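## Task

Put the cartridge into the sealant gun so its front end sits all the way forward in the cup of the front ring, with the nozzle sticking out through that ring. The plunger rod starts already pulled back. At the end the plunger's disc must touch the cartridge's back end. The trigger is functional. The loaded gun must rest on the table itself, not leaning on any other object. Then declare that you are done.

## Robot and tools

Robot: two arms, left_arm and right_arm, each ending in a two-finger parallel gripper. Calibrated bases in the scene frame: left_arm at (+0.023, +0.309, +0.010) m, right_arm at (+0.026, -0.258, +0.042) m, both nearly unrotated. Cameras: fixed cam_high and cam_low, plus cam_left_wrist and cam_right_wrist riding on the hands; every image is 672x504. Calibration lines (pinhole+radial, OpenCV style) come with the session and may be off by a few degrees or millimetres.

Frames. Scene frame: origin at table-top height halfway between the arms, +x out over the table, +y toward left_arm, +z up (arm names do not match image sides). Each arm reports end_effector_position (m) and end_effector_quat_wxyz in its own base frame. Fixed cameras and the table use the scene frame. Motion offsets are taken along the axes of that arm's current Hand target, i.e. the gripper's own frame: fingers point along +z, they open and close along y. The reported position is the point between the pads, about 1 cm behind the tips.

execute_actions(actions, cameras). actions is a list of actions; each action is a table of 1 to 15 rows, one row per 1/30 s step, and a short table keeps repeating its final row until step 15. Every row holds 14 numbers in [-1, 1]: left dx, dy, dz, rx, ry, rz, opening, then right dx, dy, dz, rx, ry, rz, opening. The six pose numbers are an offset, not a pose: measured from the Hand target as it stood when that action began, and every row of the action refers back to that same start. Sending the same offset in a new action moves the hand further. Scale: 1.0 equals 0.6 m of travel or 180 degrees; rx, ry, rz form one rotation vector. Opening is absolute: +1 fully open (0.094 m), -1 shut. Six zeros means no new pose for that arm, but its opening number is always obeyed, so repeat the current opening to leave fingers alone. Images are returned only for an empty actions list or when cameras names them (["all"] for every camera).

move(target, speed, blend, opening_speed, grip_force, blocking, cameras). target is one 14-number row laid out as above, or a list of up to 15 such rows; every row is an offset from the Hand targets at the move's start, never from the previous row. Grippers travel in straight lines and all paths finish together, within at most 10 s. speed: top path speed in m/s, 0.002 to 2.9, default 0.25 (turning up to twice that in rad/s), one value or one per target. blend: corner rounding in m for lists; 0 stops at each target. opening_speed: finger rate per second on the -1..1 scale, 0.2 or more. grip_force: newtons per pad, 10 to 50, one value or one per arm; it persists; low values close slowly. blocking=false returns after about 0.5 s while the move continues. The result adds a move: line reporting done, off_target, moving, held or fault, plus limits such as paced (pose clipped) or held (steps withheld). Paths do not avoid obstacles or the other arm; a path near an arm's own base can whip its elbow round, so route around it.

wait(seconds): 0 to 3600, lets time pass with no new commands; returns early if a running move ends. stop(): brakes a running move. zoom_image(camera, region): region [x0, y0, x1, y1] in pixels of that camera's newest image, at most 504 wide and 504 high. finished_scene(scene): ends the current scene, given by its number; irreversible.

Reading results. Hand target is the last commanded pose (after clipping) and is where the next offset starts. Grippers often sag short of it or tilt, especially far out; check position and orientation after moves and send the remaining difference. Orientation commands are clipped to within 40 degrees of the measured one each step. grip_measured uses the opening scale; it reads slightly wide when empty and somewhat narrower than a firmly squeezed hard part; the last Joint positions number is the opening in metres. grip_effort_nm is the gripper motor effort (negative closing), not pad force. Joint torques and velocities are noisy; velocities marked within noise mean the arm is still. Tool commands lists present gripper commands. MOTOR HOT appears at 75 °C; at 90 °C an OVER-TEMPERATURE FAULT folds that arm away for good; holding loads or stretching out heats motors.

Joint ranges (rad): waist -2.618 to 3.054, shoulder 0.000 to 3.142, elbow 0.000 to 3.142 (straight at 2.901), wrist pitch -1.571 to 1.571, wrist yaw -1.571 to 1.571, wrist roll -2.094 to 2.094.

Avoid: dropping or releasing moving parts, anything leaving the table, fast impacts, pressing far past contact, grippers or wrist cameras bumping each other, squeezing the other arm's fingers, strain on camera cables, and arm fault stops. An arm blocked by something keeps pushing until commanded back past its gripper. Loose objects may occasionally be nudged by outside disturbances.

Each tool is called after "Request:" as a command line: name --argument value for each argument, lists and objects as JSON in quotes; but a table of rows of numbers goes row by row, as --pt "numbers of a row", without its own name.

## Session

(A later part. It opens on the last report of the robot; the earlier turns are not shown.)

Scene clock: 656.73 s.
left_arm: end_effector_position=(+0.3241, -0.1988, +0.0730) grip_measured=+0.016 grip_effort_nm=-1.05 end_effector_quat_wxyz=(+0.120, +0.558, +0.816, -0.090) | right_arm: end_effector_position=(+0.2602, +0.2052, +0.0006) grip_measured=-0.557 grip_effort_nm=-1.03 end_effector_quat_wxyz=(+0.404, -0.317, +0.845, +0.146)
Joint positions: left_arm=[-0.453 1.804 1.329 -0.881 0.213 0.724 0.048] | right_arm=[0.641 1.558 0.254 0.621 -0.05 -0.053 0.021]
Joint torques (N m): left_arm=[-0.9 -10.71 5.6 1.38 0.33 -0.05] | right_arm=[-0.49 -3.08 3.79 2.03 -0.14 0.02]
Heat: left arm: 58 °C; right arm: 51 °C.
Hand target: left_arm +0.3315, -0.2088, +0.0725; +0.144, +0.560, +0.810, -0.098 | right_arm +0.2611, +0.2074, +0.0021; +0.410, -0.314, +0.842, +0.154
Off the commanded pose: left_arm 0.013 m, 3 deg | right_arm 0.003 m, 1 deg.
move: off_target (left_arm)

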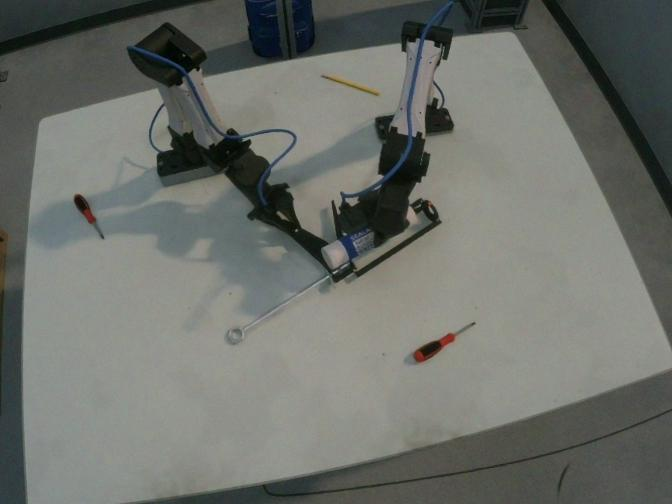

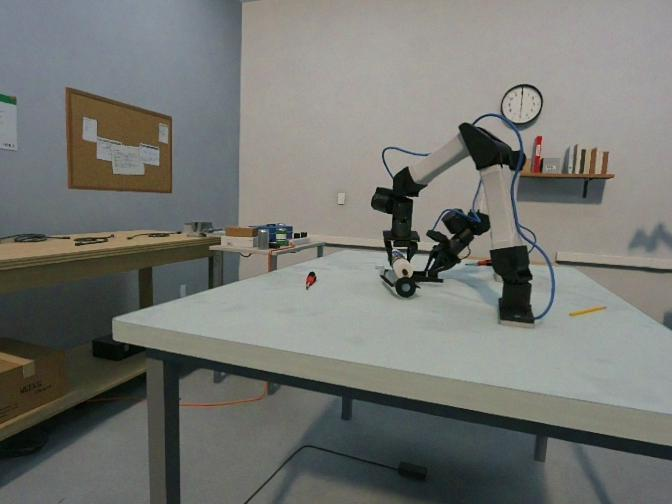

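Request:
execute_actions --actions '[]'

Request:
zoom_image --camera "cam_right_wrist" --region '[200, 0, 400, 140]'

Scene clock: 666.00 s.
left_arm: end_effector_position=(+0.3241, -0.1988, +0.0730) grip_measured=+0.016 grip_effort_nm=-1.05 end_effector_quat_wxyz=(+0.120, +0.558, +0.816, -0.090) | right_arm: end_effector_position=(+0.2602, +0.2052, +0.0006) grip_measured=-0.557 grip_effort_nm=-1.03 end_effector_quat_wxyz=(+0.404, -0.317, +0.845, +0.146)
Joint positions: left_arm=[-0.453 1.804 1.329 -0.881 0.213 0.724 0.048] | right_arm=[0.641 1.558 0.254 0.621 -0.05 -0.053 0.021]
Joint velocities: within noise
Joint torques (N m): left_arm=[-0.72 -10.71 5.49 1.45 0.32 -0.03] | right_arm=[-0.47 -3.08 3.79 2.03 -0.14 0.02]
Heat: left arm: 58 °C; right arm: 51 °C.
Hand target: left_arm +0.3315, -0.2088, +0.0725; +0.144, +0.560, +0.810, -0.098 | right_arm +0.2611, +0.2074, +0.0021; +0.410, -0.314, +0.842, +0.154
Tool commands: left_gripper/opening=+0.0 right_gripper/opening=-0.65
Off the commanded pose: left_arm 0.013 m, 3 deg | right_arm 0.003 m, 1 deg.
camera_calibration:
cam_left_wrist: T_world_to_cam=[[-0.95112, -0.30853, -0.01365, 0.24609], [-0.30883, 0.95012, 0.04351, 0.33217], [-0.00045, 0.0456, -0.99896, 0.18996]] pos_world=[0.33673, -0.24834, 0.17867]
cam_right_wrist: T_world_to_cam=[[0.62861, -0.77741, -0.0218, -0.00713], [-0.67755, -0.53367, -0.50609, 0.33399], [0.38181, 0.3329, -0.86221, -0.06052]] pos_world=[0.25388, 0.19285, 0.11669]

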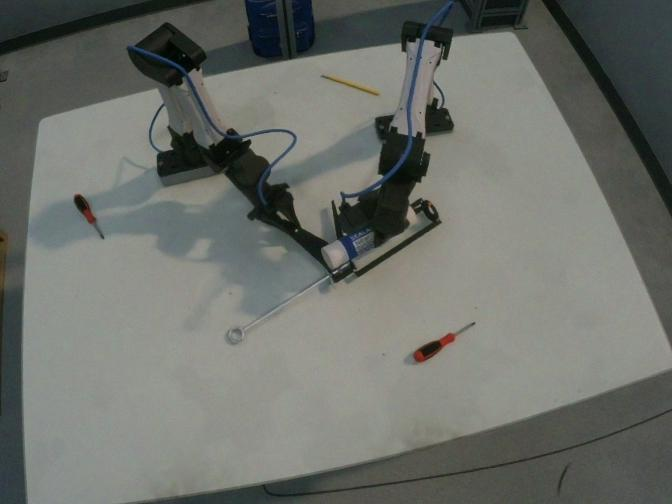

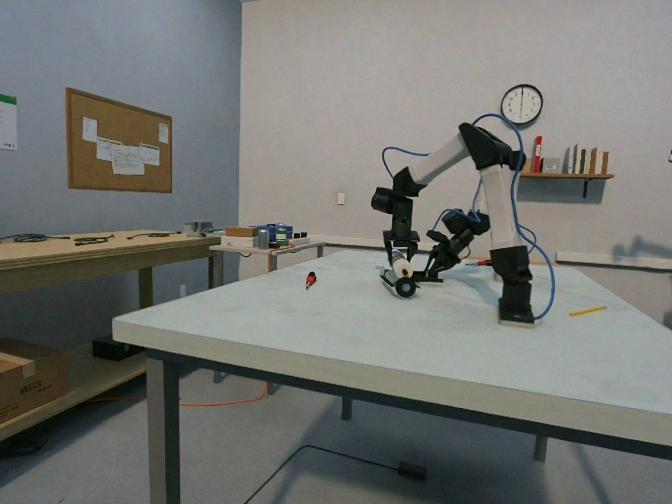

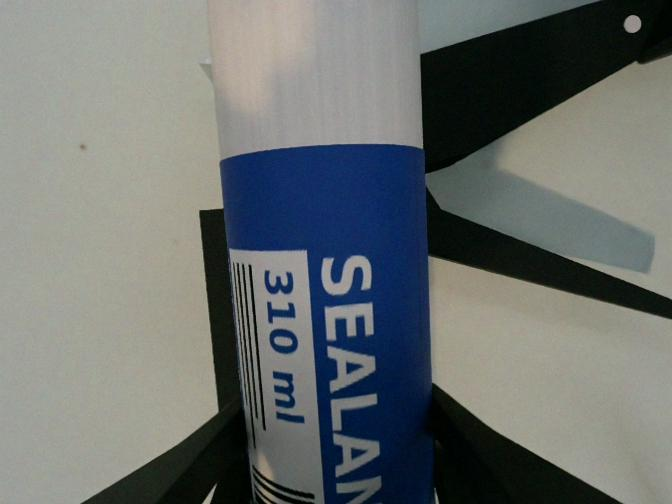

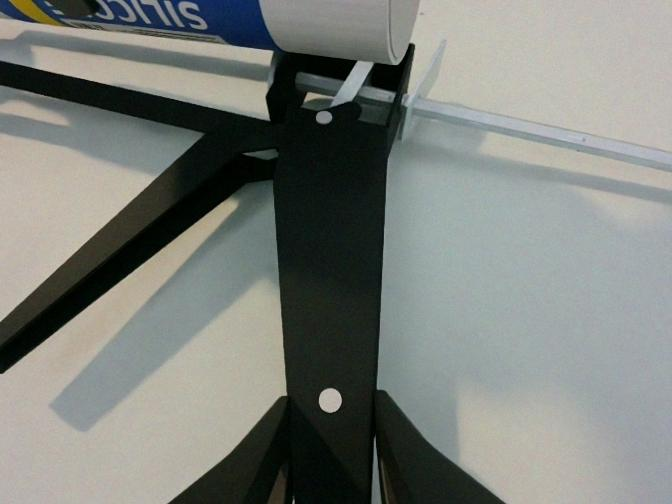

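Scaled by 2.520.

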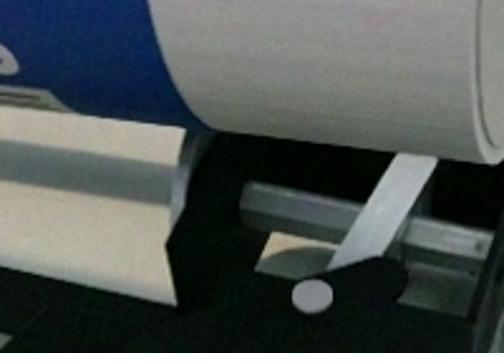

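Request:
move --target '[-0.036,0,-0.085,0,-0.055,0,0.0,0,0,0,0,0,0,-0.65]' --cameras '["all"]' --speed 0.1

Request:
zoom_image --camera "cam_low" --region '[360, 225, 460, 305]'

Request:
zoom_image --camera "cam_high" --region '[310, 170, 460, 290]'

Scene clock: 678.73 s.
left_arm: end_effector_position=(+0.3245, -0.2038, +0.1074) grip_measured=+0.016 grip_effort_nm=-1.05 end_effector_quat_wxyz=(+0.169, +0.546, +0.809, -0.137) | right_arm: end_effector_position=(+0.2602, +0.2052, +0.0006) grip_measured=-0.557 grip_effort_nm=-1.03 end_effector_quat_wxyz=(+0.404, -0.316, +0.846, +0.147)
Joint positions: left_arm=[-0.414 1.723 1.329 -0.88 0.328 0.724 0.048] | right_arm=[0.641 1.558 0.254 0.621 -0.05 -0.051 0.021]
Joint torques (N m): left_arm=[0.16 -14.17 6.76 1.38 0.53 0.09] | right_arm=[-0.49 -3.07 3.79 2.03 -0.13 0]
Heat: left arm: 59 °C; right arm: 51 °C.
Hand target: left_arm +0.3325, -0.2115, +0.1277; +0.213, +0.549, +0.795, -0.146 | right_arm +0.2611, +0.2074, +0.0021; +0.410, -0.314, +0.842, +0.154
Off the commanded pose: left_arm 0.023 m, 5 deg | right_arm 0.003 m, 1 deg.
move: off_target (left_arm)
cam_left_wrist: T_world_to_cam=[[-0.9478, -0.31886, 0.0031, 0.24038], [-0.31774, 0.94357, -0.09335, 0.3519], [0.02685, -0.08946, -0.99563, 0.18783]] pos_world=[0.33461, -0.23859, 0.21912]
cam_right_wrist: T_world_to_cam=[[0.62726, -0.77844, -0.02385, -0.00649], [-0.67914, -0.53174, -0.50599, 0.33402], [0.3812, 0.33359, -0.86221, -0.0605]] pos_world=[0.25398, 0.19274, 0.11669]

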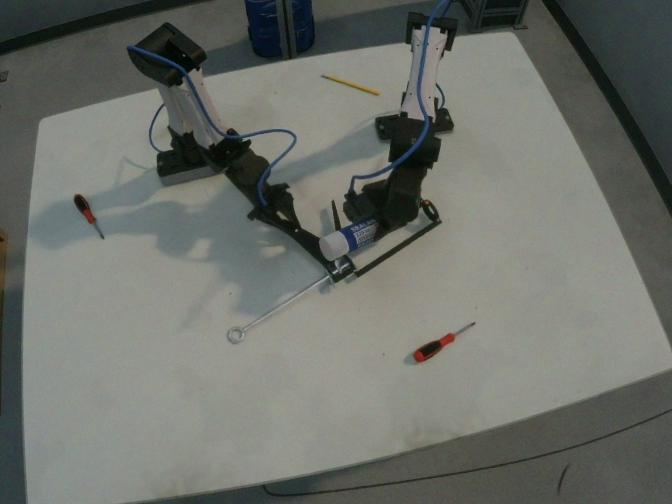

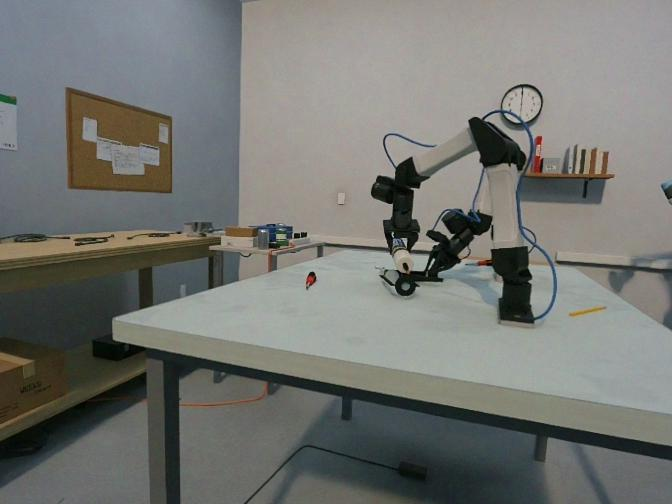

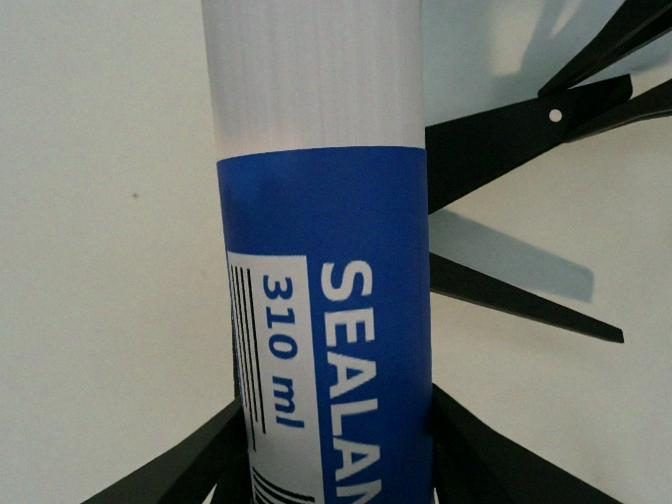

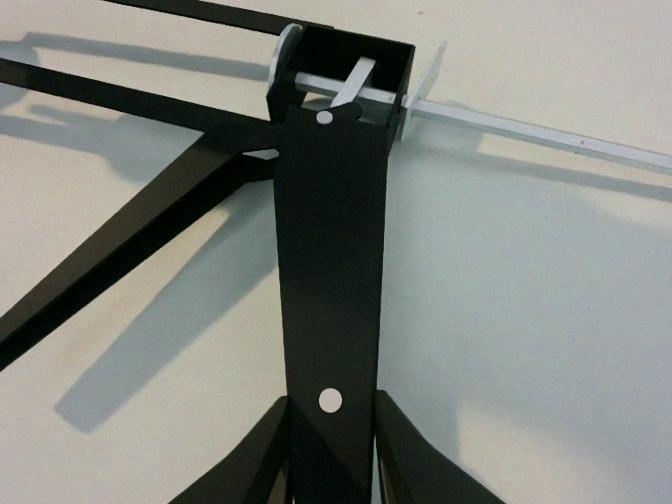

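Scaled by 5.040.

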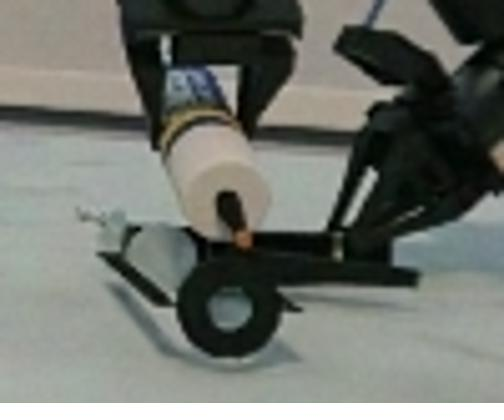

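Scaled by 3.360.

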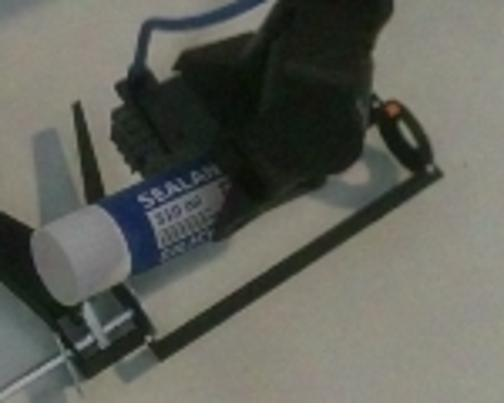

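Request:
move --target '[0.03,0.0067,0.052,0.0044,0,0.0077,0.0,0,0,0,0,0,0,-0.65]' --cameras '["cam_high","cam_low","cam_right_wrist"]' --speed 0.1

Request:
zoom_image --camera "cam_low" --region '[360, 225, 460, 305]'

Request:
zoom_image --camera "cam_high" --region '[310, 170, 460, 290]'

Scene clock: 706.00 s.
left_arm: end_effector_position=(+0.3297, -0.2030, +0.0890) grip_measured=+0.016 grip_effort_nm=-1.05 end_effector_quat_wxyz=(+0.187, +0.555, +0.799, -0.137) | right_arm: end_effector_position=(+0.2602, +0.2052, +0.0006) grip_measured=-0.557 grip_effort_nm=-1.03 end_effector_quat_wxyz=(+0.404, -0.316, +0.846, +0.147)
Joint positions: left_arm=[-0.401 1.729 1.25 -0.766 0.342 0.756 0.048] | right_arm=[0.641 1.558 0.254 0.621 -0.05 -0.051 0.021]
Joint torques (N m): left_arm=[0.08 -10.02 5.83 1.49 0.54 0.27] | right_arm=[-0.5 -3.1 3.81 2.03 -0.13 0]
Heat: left arm: 60 °C; right arm: 52 °C.
Hand target: left_arm +0.3363, -0.2100, +0.0919; +0.211, +0.561, +0.787, -0.149 | right_arm +0.2611, +0.2074, +0.0021; +0.410, -0.314, +0.842, +0.154
Off the commanded pose: left_arm 0.010 m, 3 deg | right_arm 0.003 m, 1 deg.
move: off_target (left_arm)
cam_right_wrist: T_world_to_cam=[[0.62726, -0.77844, -0.02385, -0.00649], [-0.67914, -0.53174, -0.50599, 0.33402], [0.3812, 0.33359, -0.86221, -0.0605]] pos_world=[0.25398, 0.19274, 0.11669]

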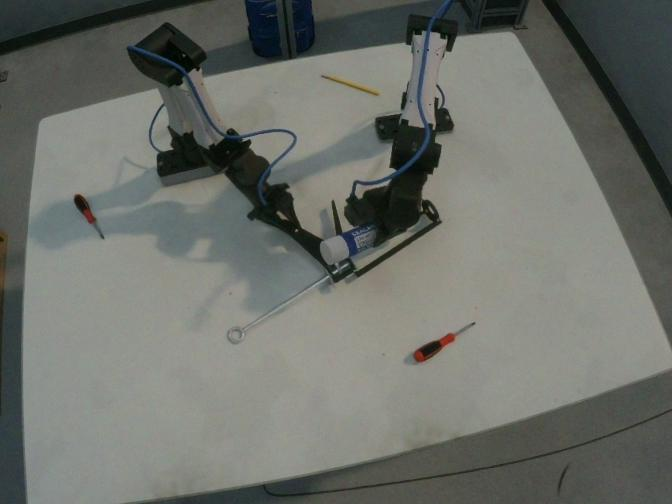

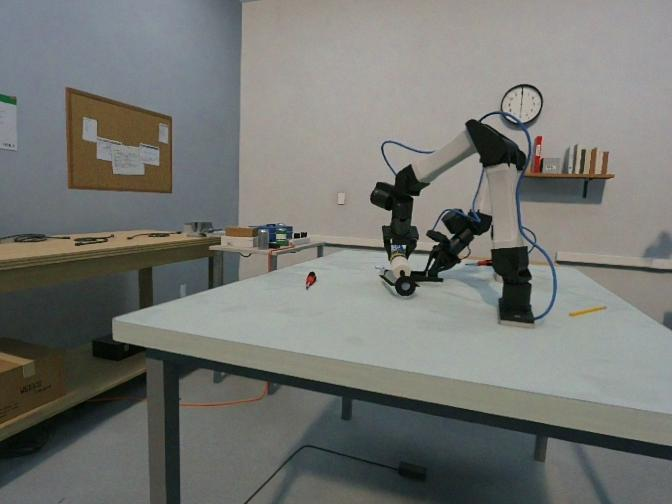

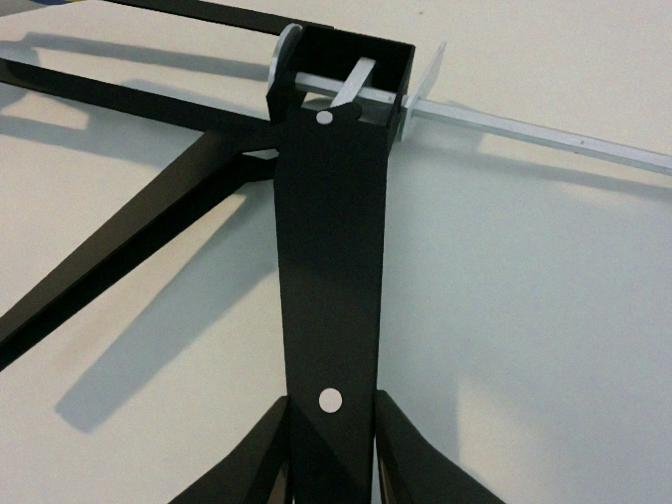

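Scaled by 5.040.

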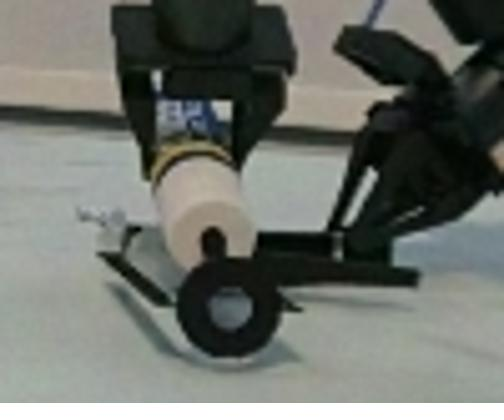

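Scaled by 3.360.

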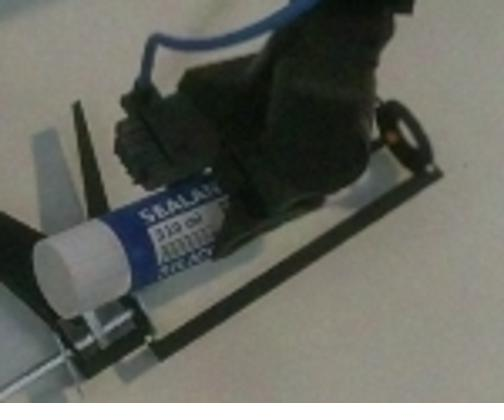

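Request:
move --target '[0.0092,0,0.0165,0,0,0,0.0,0,0,0,0,0,0,-0.65]' --cameras '["cam_high","cam_low"]' --speed 0.1

Request:
zoom_image --camera "cam_low" --region '[380, 255, 430, 305]'

Request:
zoom_image --camera "cam_high" --region '[380, 180, 450, 240]'

Scene clock: 744.43 s.
left_arm: end_effector_position=(+0.3293, -0.2031, +0.0763) grip_measured=+0.016 grip_effort_nm=-1.05 end_effector_quat_wxyz=(+0.185, +0.555, +0.799, -0.138) | right_arm: end_effector_position=(+0.2602, +0.2052, +0.0006) grip_measured=-0.557 grip_effort_nm=-1.03 end_effector_quat_wxyz=(+0.404, -0.316, +0.846, +0.147)
Joint positions: left_arm=[-0.401 1.743 1.215 -0.721 0.343 0.756 0.048] | right_arm=[0.641 1.558 0.254 0.621 -0.05 -0.051 0.021]
Joint torques (N m): left_arm=[0.16 -10.61 6.13 1.54 0.52 0.12] | right_arm=[-0.49 -3.08 3.78 2.03 -0.13 0]
Heat: left arm: 56 °C; right arm: 53 °C.
Hand target: left_arm +0.3363, -0.2102, +0.0805; +0.211, +0.560, +0.787, -0.149 | right_arm +0.2611, +0.2074, +0.0021; +0.410, -0.314, +0.842, +0.154
Off the commanded pose: left_arm 0.011 m, 4 deg | right_arm 0.003 m, 1 deg.
move: off_target (left_arm)

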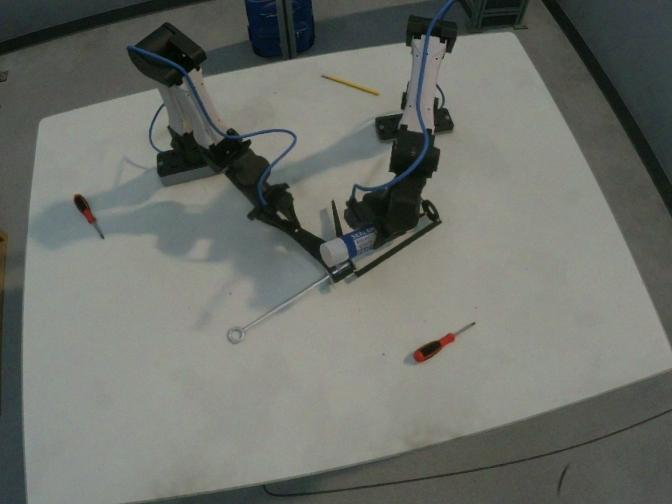

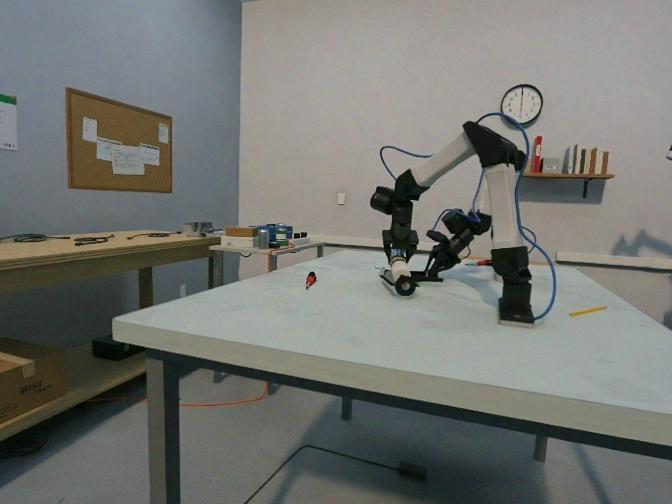

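Scaled by 10.080.

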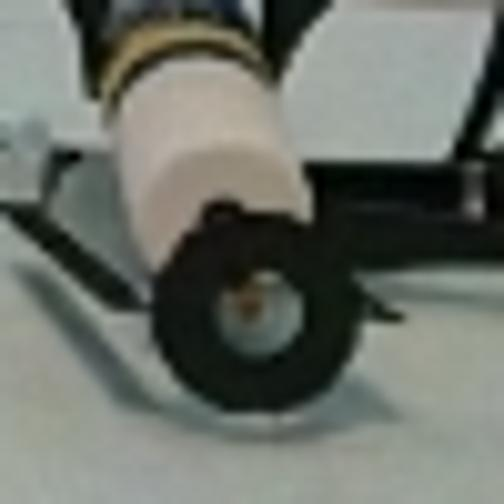

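Scaled by 7.200.

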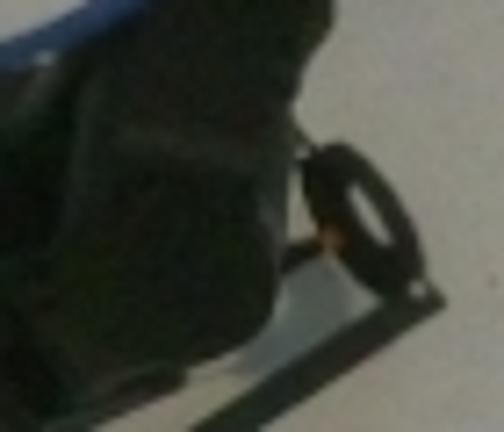

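Request:
move --target '[0.0429,0,-0.019,0,0,0,0.0,0,0,0,0,0,0,-0.65]' --cameras '["cam_high","cam_low","cam_right_wrist"]' --speed 0.08

Request:
zoom_image --camera "cam_low" --region '[380, 255, 430, 305]'

Request:
zoom_image --camera "cam_high" --region '[310, 170, 460, 290]'

Scene clock: 758.23 s.
left_arm: end_effector_position=(+0.3231, -0.1836, +0.0653) grip_measured=+0.016 grip_effort_nm=-1.05 end_effector_quat_wxyz=(+0.184, +0.555, +0.797, -0.149) | right_arm: end_effector_position=(+0.2596, +0.2062, +0.0009) grip_measured=-0.557 grip_effort_nm=-1.03 end_effector_quat_wxyz=(+0.404, -0.318, +0.845, +0.149)
Joint positions: left_arm=[-0.34 1.723 1.144 -0.699 0.384 0.818 0.048] | right_arm=[0.642 1.558 0.254 0.622 -0.056 -0.051 0.021]
Joint torques (N m): left_arm=[0.47 -13.85 5.26 1.2 0.4 0.19] | right_arm=[-0.53 -3.07 3.78 2.02 -0.09 0]
Heat: left arm: 58 °C; right arm: 53 °C.
Hand target: left_arm +0.3272, -0.1837, +0.0775; +0.211, +0.560, +0.787, -0.149 | right_arm +0.2611, +0.2074, +0.0021; +0.410, -0.314, +0.843, +0.154
Off the commanded pose: left_arm 0.013 m, 3 deg | right_arm 0.002 m, 1 deg.
move: off_target (left_arm)
cam_right_wrist: T_world_to_cam=[[0.63095, -0.77534, -0.0274, -0.00703], [-0.67706, -0.53305, -0.50739, 0.33412], [0.37879, 0.33869, -0.86128, -0.06079]] pos_world=[0.25368, 0.19325, 0.11698]

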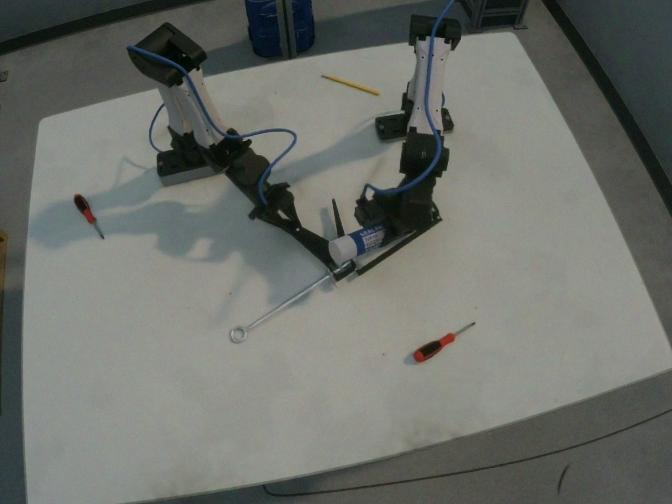

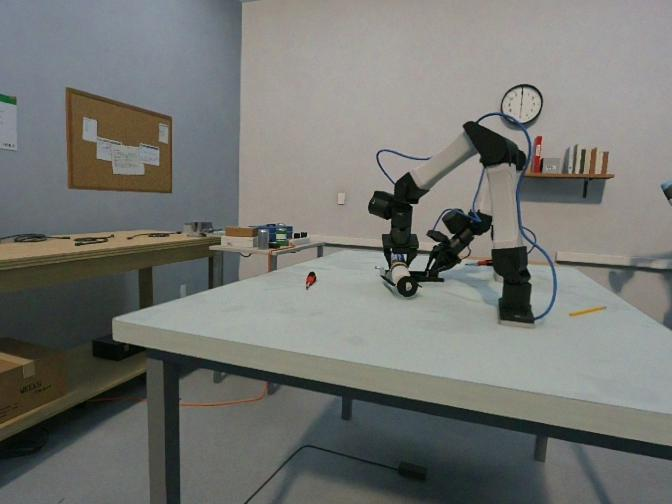

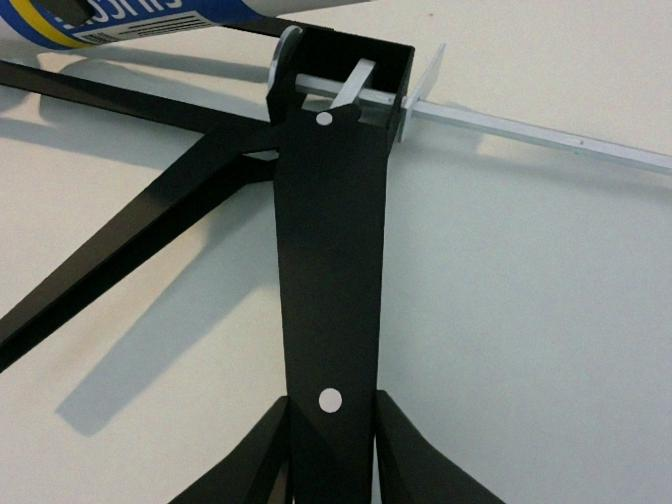

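Scaled by 10.080.

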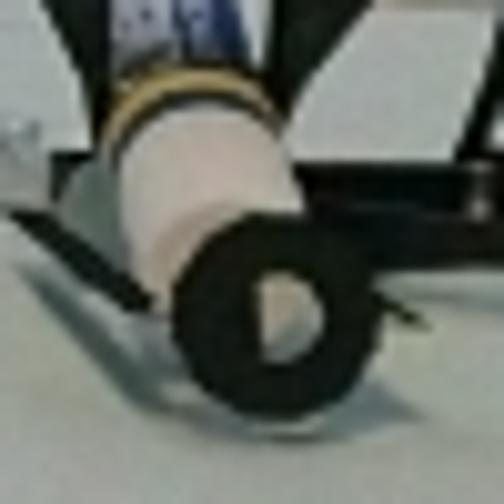

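Scaled by 3.360.

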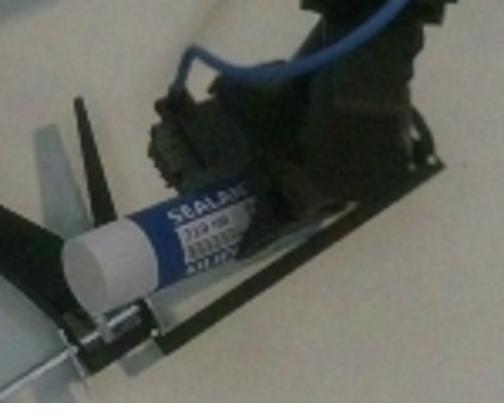

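Request:
move --target '[-0.0257,0,-0.0045,0,0,0,0.0,0,0,0,0,0,0,-0.65]' --cameras '["cam_high","cam_low","cam_left_wrist"]' --speed 0.08

Request:
zoom_image --camera "cam_low" --region '[380, 255, 430, 305]'

Request:
zoom_image --camera "cam_high" --region '[310, 170, 460, 290]'

Scene clock: 771.03 s.
left_arm: end_effector_position=(+0.3189, -0.1865, +0.0644) grip_measured=+0.016 grip_effort_nm=-1.05 end_effector_quat_wxyz=(+0.178, +0.560, +0.795, -0.150) | right_arm: end_effector_position=(+0.2596, +0.2062, +0.0009) grip_measured=-0.557 grip_effort_nm=-1.03 end_effector_quat_wxyz=(+0.404, -0.318, +0.845, +0.149)
Joint positions: left_arm=[-0.353 1.723 1.144 -0.709 0.38 0.819 0.048] | right_arm=[0.642 1.558 0.254 0.622 -0.056 -0.051 0.021]
Joint torques (N m): left_arm=[-0.85 -12.75 9.95 0.98 0.34 -0.09] | right_arm=[-0.51 -3.06 3.79 2.02 -0.08 0]
Heat: left arm: 59 °C; right arm: 53 °C.
Hand target: left_arm +0.3310, -0.1951, +0.0875; +0.211, +0.561, +0.787, -0.149 | right_arm +0.2611, +0.2074, +0.0021; +0.410, -0.314, +0.843, +0.154
Off the commanded pose: left_arm 0.028 m, 4 deg | right_arm 0.002 m, 1 deg.
move: off_target (left_arm)
cam_left_wrist: T_world_to_cam=[[-0.95971, -0.28096, 0.00387, 0.25158], [-0.27925, 0.95213, -0.12441, 0.32103], [0.03127, -0.12048, -0.99222, 0.13929]] pos_world=[0.32673, -0.21819, 0.17717]

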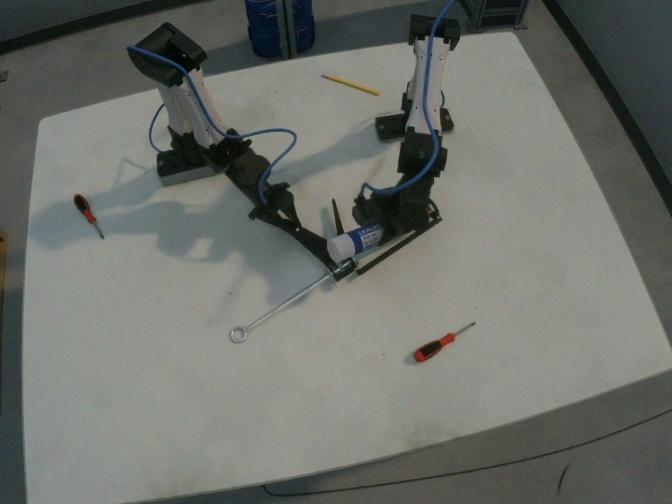

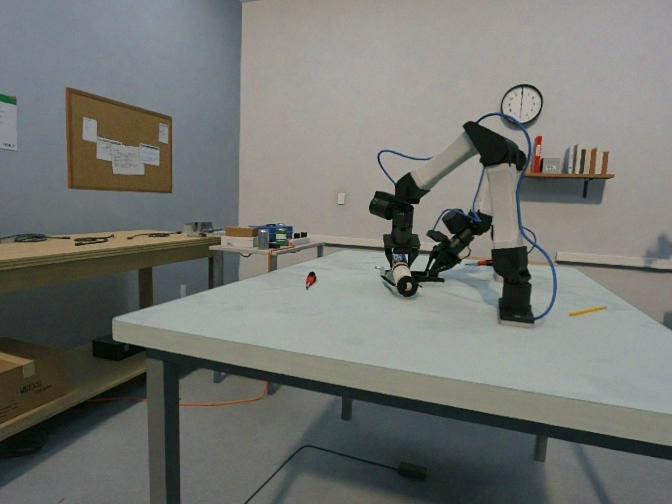

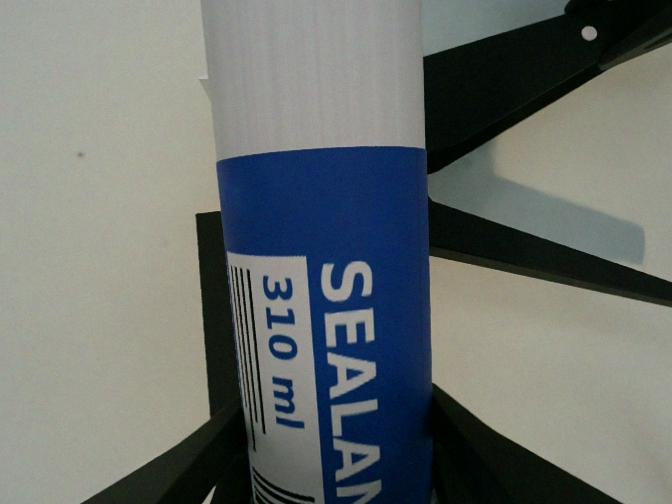

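Scaled by 10.080.

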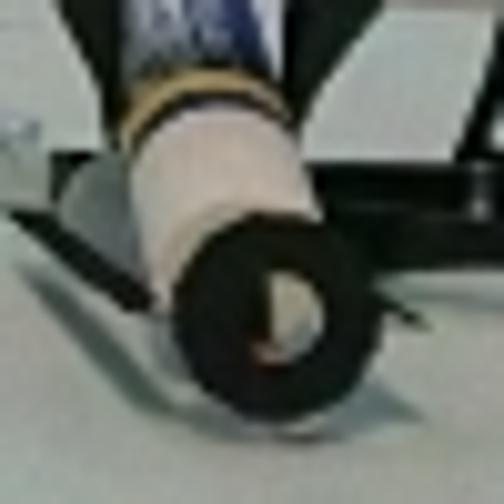

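Scaled by 3.360.

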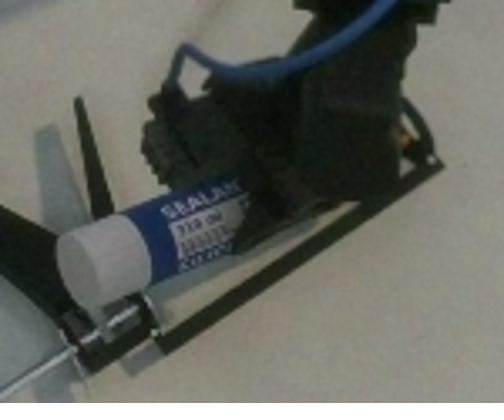

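Request:
move --target '[-0.0167,-0.003,-0.029,0,0,0,0.0,0,0,0,0,0,0,-0.65]' --cameras '["cam_low","cam_high"]' --speed 0.08

Request:
zoom_image --camera "cam_low" --region '[380, 255, 430, 305]'

Request:
zoom_image --camera "cam_high" --region '[310, 170, 460, 290]'

Scene clock: 781.13 s.
left_arm: end_effector_position=(+0.3159, -0.1840, +0.0784) grip_measured=+0.016 grip_effort_nm=-1.05 end_effector_quat_wxyz=(+0.166, +0.558, +0.800, -0.149) | right_arm: end_effector_position=(+0.2596, +0.2062, +0.0009) grip_measured=-0.557 grip_effort_nm=-1.03 end_effector_quat_wxyz=(+0.404, -0.318, +0.845, +0.149)
Joint positions: left_arm=[-0.353 1.711 1.196 -0.797 0.372 0.815 0.048] | right_arm=[0.642 1.558 0.254 0.622 -0.056 -0.051 0.021]
Joint torques (N m): left_arm=[-1.03 -13.83 10.4 1 0.41 -0.12] | right_arm=[-0.51 -3.07 3.78 2.02 -0.09 0]
Heat: left arm: 59 °C; right arm: 53 °C.
Hand target: left_arm +0.3293, -0.1957, +0.1075; +0.211, +0.561, +0.787, -0.149 | right_arm +0.2611, +0.2074, +0.0021; +0.410, -0.314, +0.843, +0.154
Off the commanded pose: left_arm 0.034 m, 5 deg | right_arm 0.002 m, 1 deg.
move: off_target (left_arm)
Images, in order (width x height): cam_high 672x504, cam_low 672x504.

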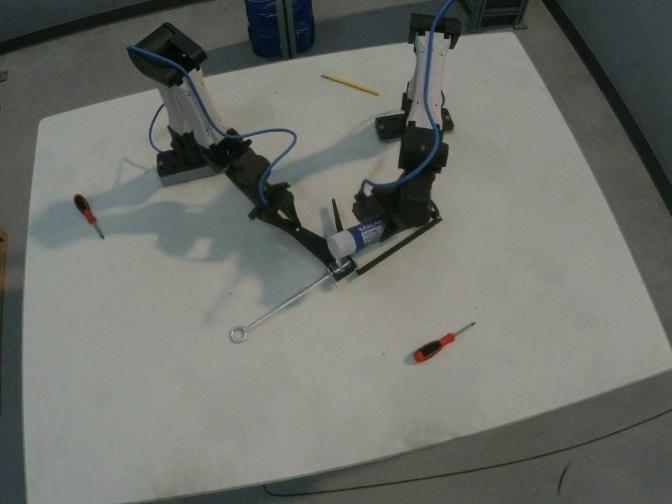

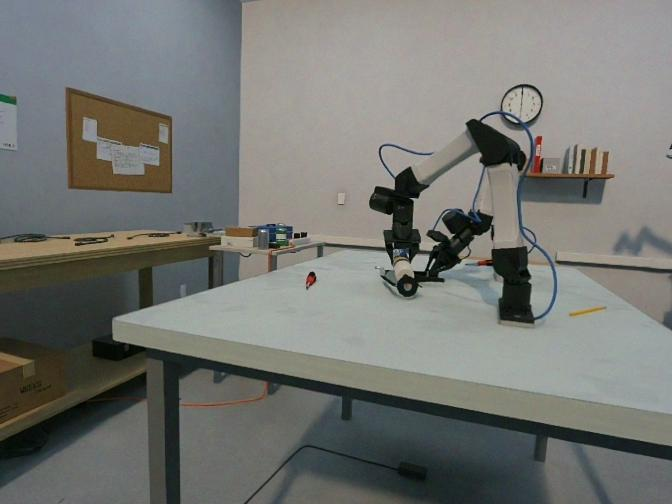

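Scaled by 10.080.

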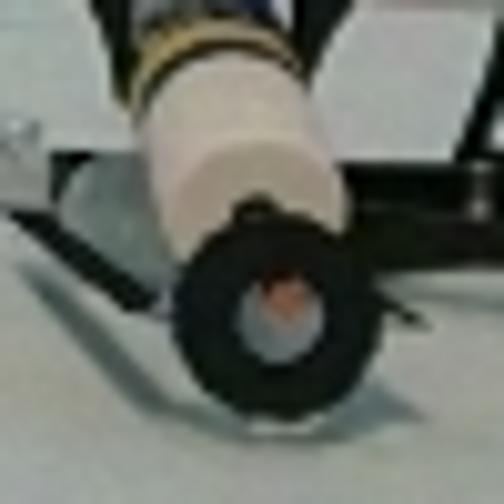

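Scaled by 3.360.

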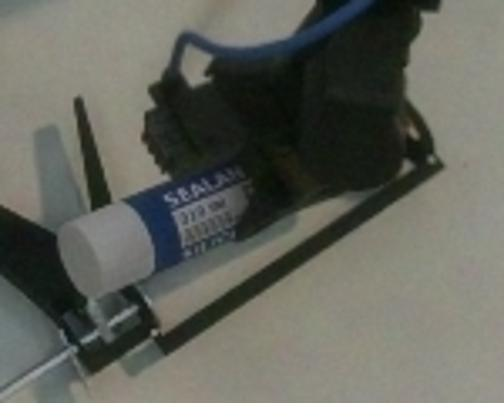

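Request:
move --target '[0.0173,0,-0.01,0,0,0,0.0,0,0,0,0,0,0,-0.65]' --cameras '["cam_low","cam_high"]' --speed 0.08

Request:
zoom_image --camera "cam_low" --region '[380, 255, 430, 305]'

Request:
zoom_image --camera "cam_high" --region '[310, 170, 460, 290]'

Scene clock: 790.73 s.
left_arm: end_effector_position=(+0.3179, -0.1790, +0.0854) grip_measured=+0.016 grip_effort_nm=-1.05 end_effector_quat_wxyz=(+0.174, +0.554, +0.801, -0.146) | right_arm: end_effector_position=(+0.2596, +0.2062, +0.0009) grip_measured=-0.557 grip_effort_nm=-1.03 end_effector_quat_wxyz=(+0.404, -0.318, +0.845, +0.149)
Joint positions: left_arm=[-0.339 1.689 1.196 -0.804 0.372 0.819 0.048] | right_arm=[0.642 1.558 0.254 0.622 -0.056 -0.051 0.021]
Joint torques (N m): left_arm=[0.1 -13.7 8.23 1.07 0.48 0.18] | right_arm=[-0.53 -3.07 3.79 2.02 -0.08 0]
Heat: left arm: 63 °C; right arm: 53 °C.
Hand target: left_arm +0.3254, -0.1843, +0.1076; +0.211, +0.560, +0.787, -0.149 | right_arm +0.2611, +0.2074, +0.0021; +0.410, -0.314, +0.843, +0.154
Off the commanded pose: left_arm 0.024 m, 5 deg | right_arm 0.002 m, 1 deg.
move: off_target (left_arm)
Images, in order (width x height): cam_high 672x504, cam_low 672x504.

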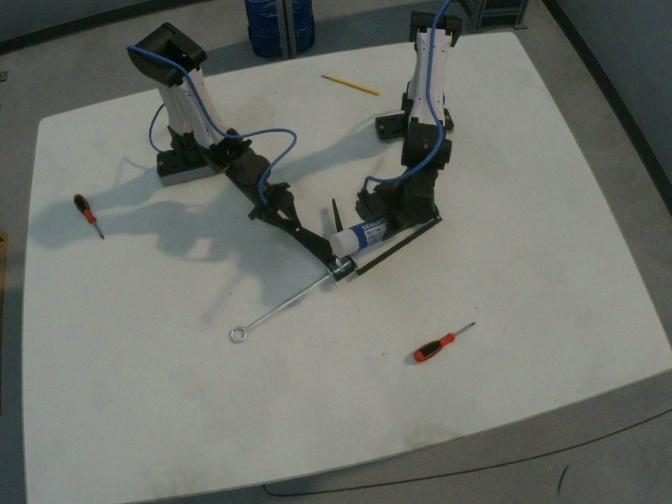

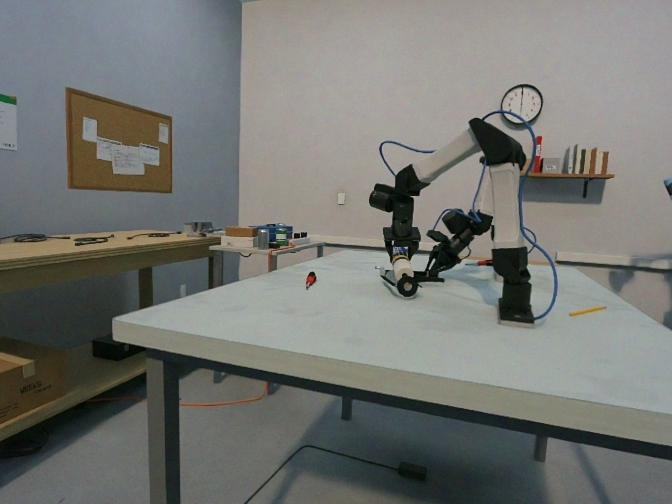

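Scaled by 10.080.

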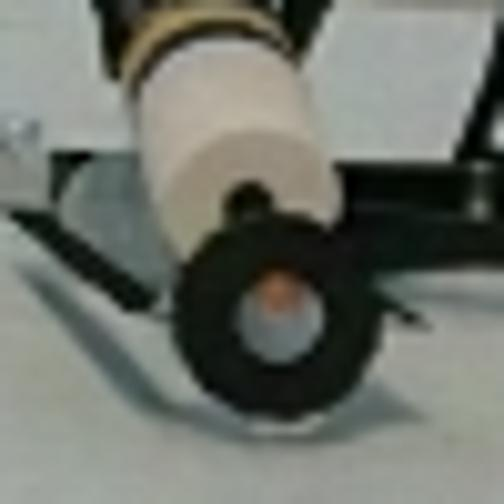

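Scaled by 3.360.

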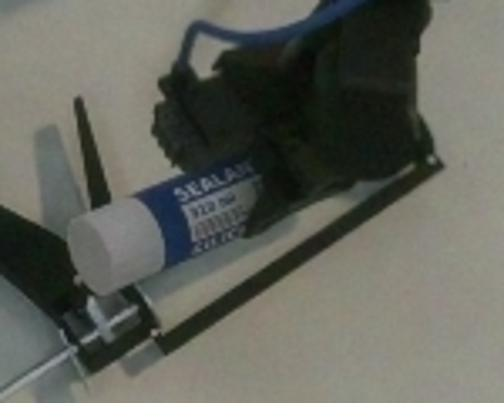

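Request:
move --target '[0.03,0,0.002,0,0,0,0.0,0,0,0,0,0,0,-0.65]' --cameras '["cam_low","cam_high"]' --speed 0.08

Request:
zoom_image --camera "cam_low" --region '[380, 255, 430, 305]'

Request:
zoom_image --camera "cam_high" --region '[310, 170, 460, 290]'

Scene clock: 799.80 s.
left_arm: end_effector_position=(+0.3148, -0.1661, +0.0808) grip_measured=+0.016 grip_effort_nm=-1.05 end_effector_quat_wxyz=(+0.172, +0.552, +0.802, -0.148) | right_arm: end_effector_position=(+0.2596, +0.2062, +0.0009) grip_measured=-0.557 grip_effort_nm=-1.03 end_effector_quat_wxyz=(+0.404, -0.318, +0.845, +0.149)
Joint positions: left_arm=[-0.301 1.674 1.162 -0.802 0.385 0.854 0.048] | right_arm=[0.642 1.558 0.254 0.622 -0.056 -0.051 0.021]
Joint torques (N m): left_arm=[0.17 -14.15 5.96 1.25 0.46 0.26] | right_arm=[-0.51 -3.08 3.79 2.02 -0.09 0]
Heat: left arm: 63 °C; right arm: 53 °C.
Hand target: left_arm +0.3205, -0.1702, +0.0976; +0.211, +0.561, +0.787, -0.149 | right_arm +0.2611, +0.2074, +0.0021; +0.410, -0.314, +0.843, +0.154
Off the commanded pose: left_arm 0.018 m, 5 deg | right_arm 0.002 m, 1 deg.
move: off_target (left_arm)
Images, in order (width x height): cam_high 672x504, cam_low 672x504.

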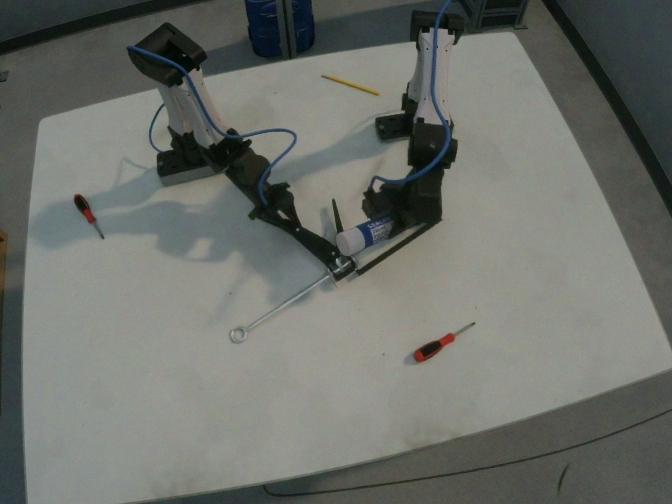

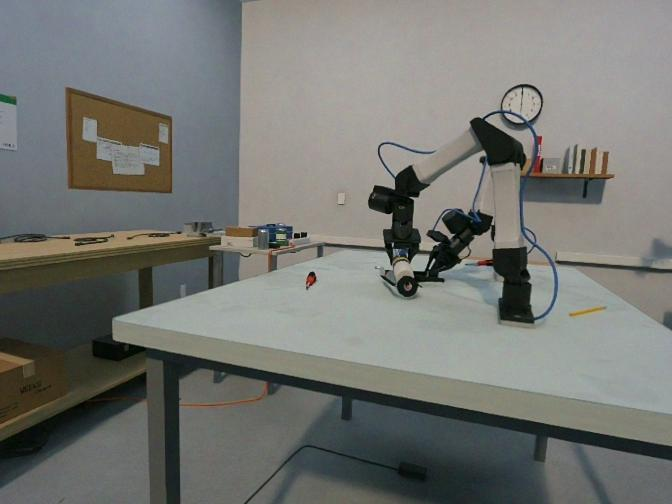

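Scaled by 10.080.

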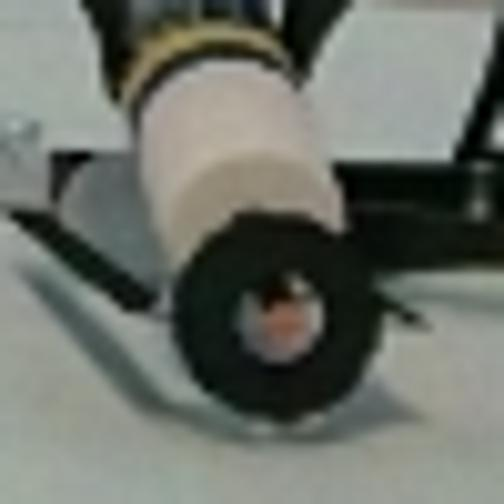

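Scaled by 3.360.

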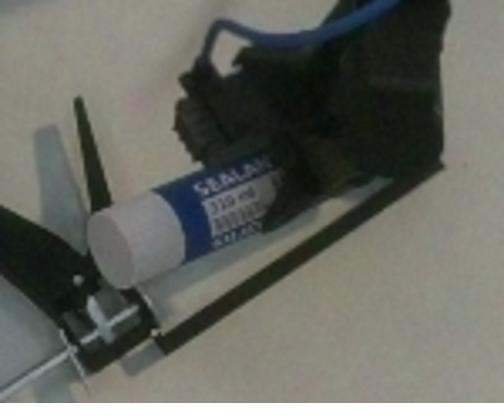

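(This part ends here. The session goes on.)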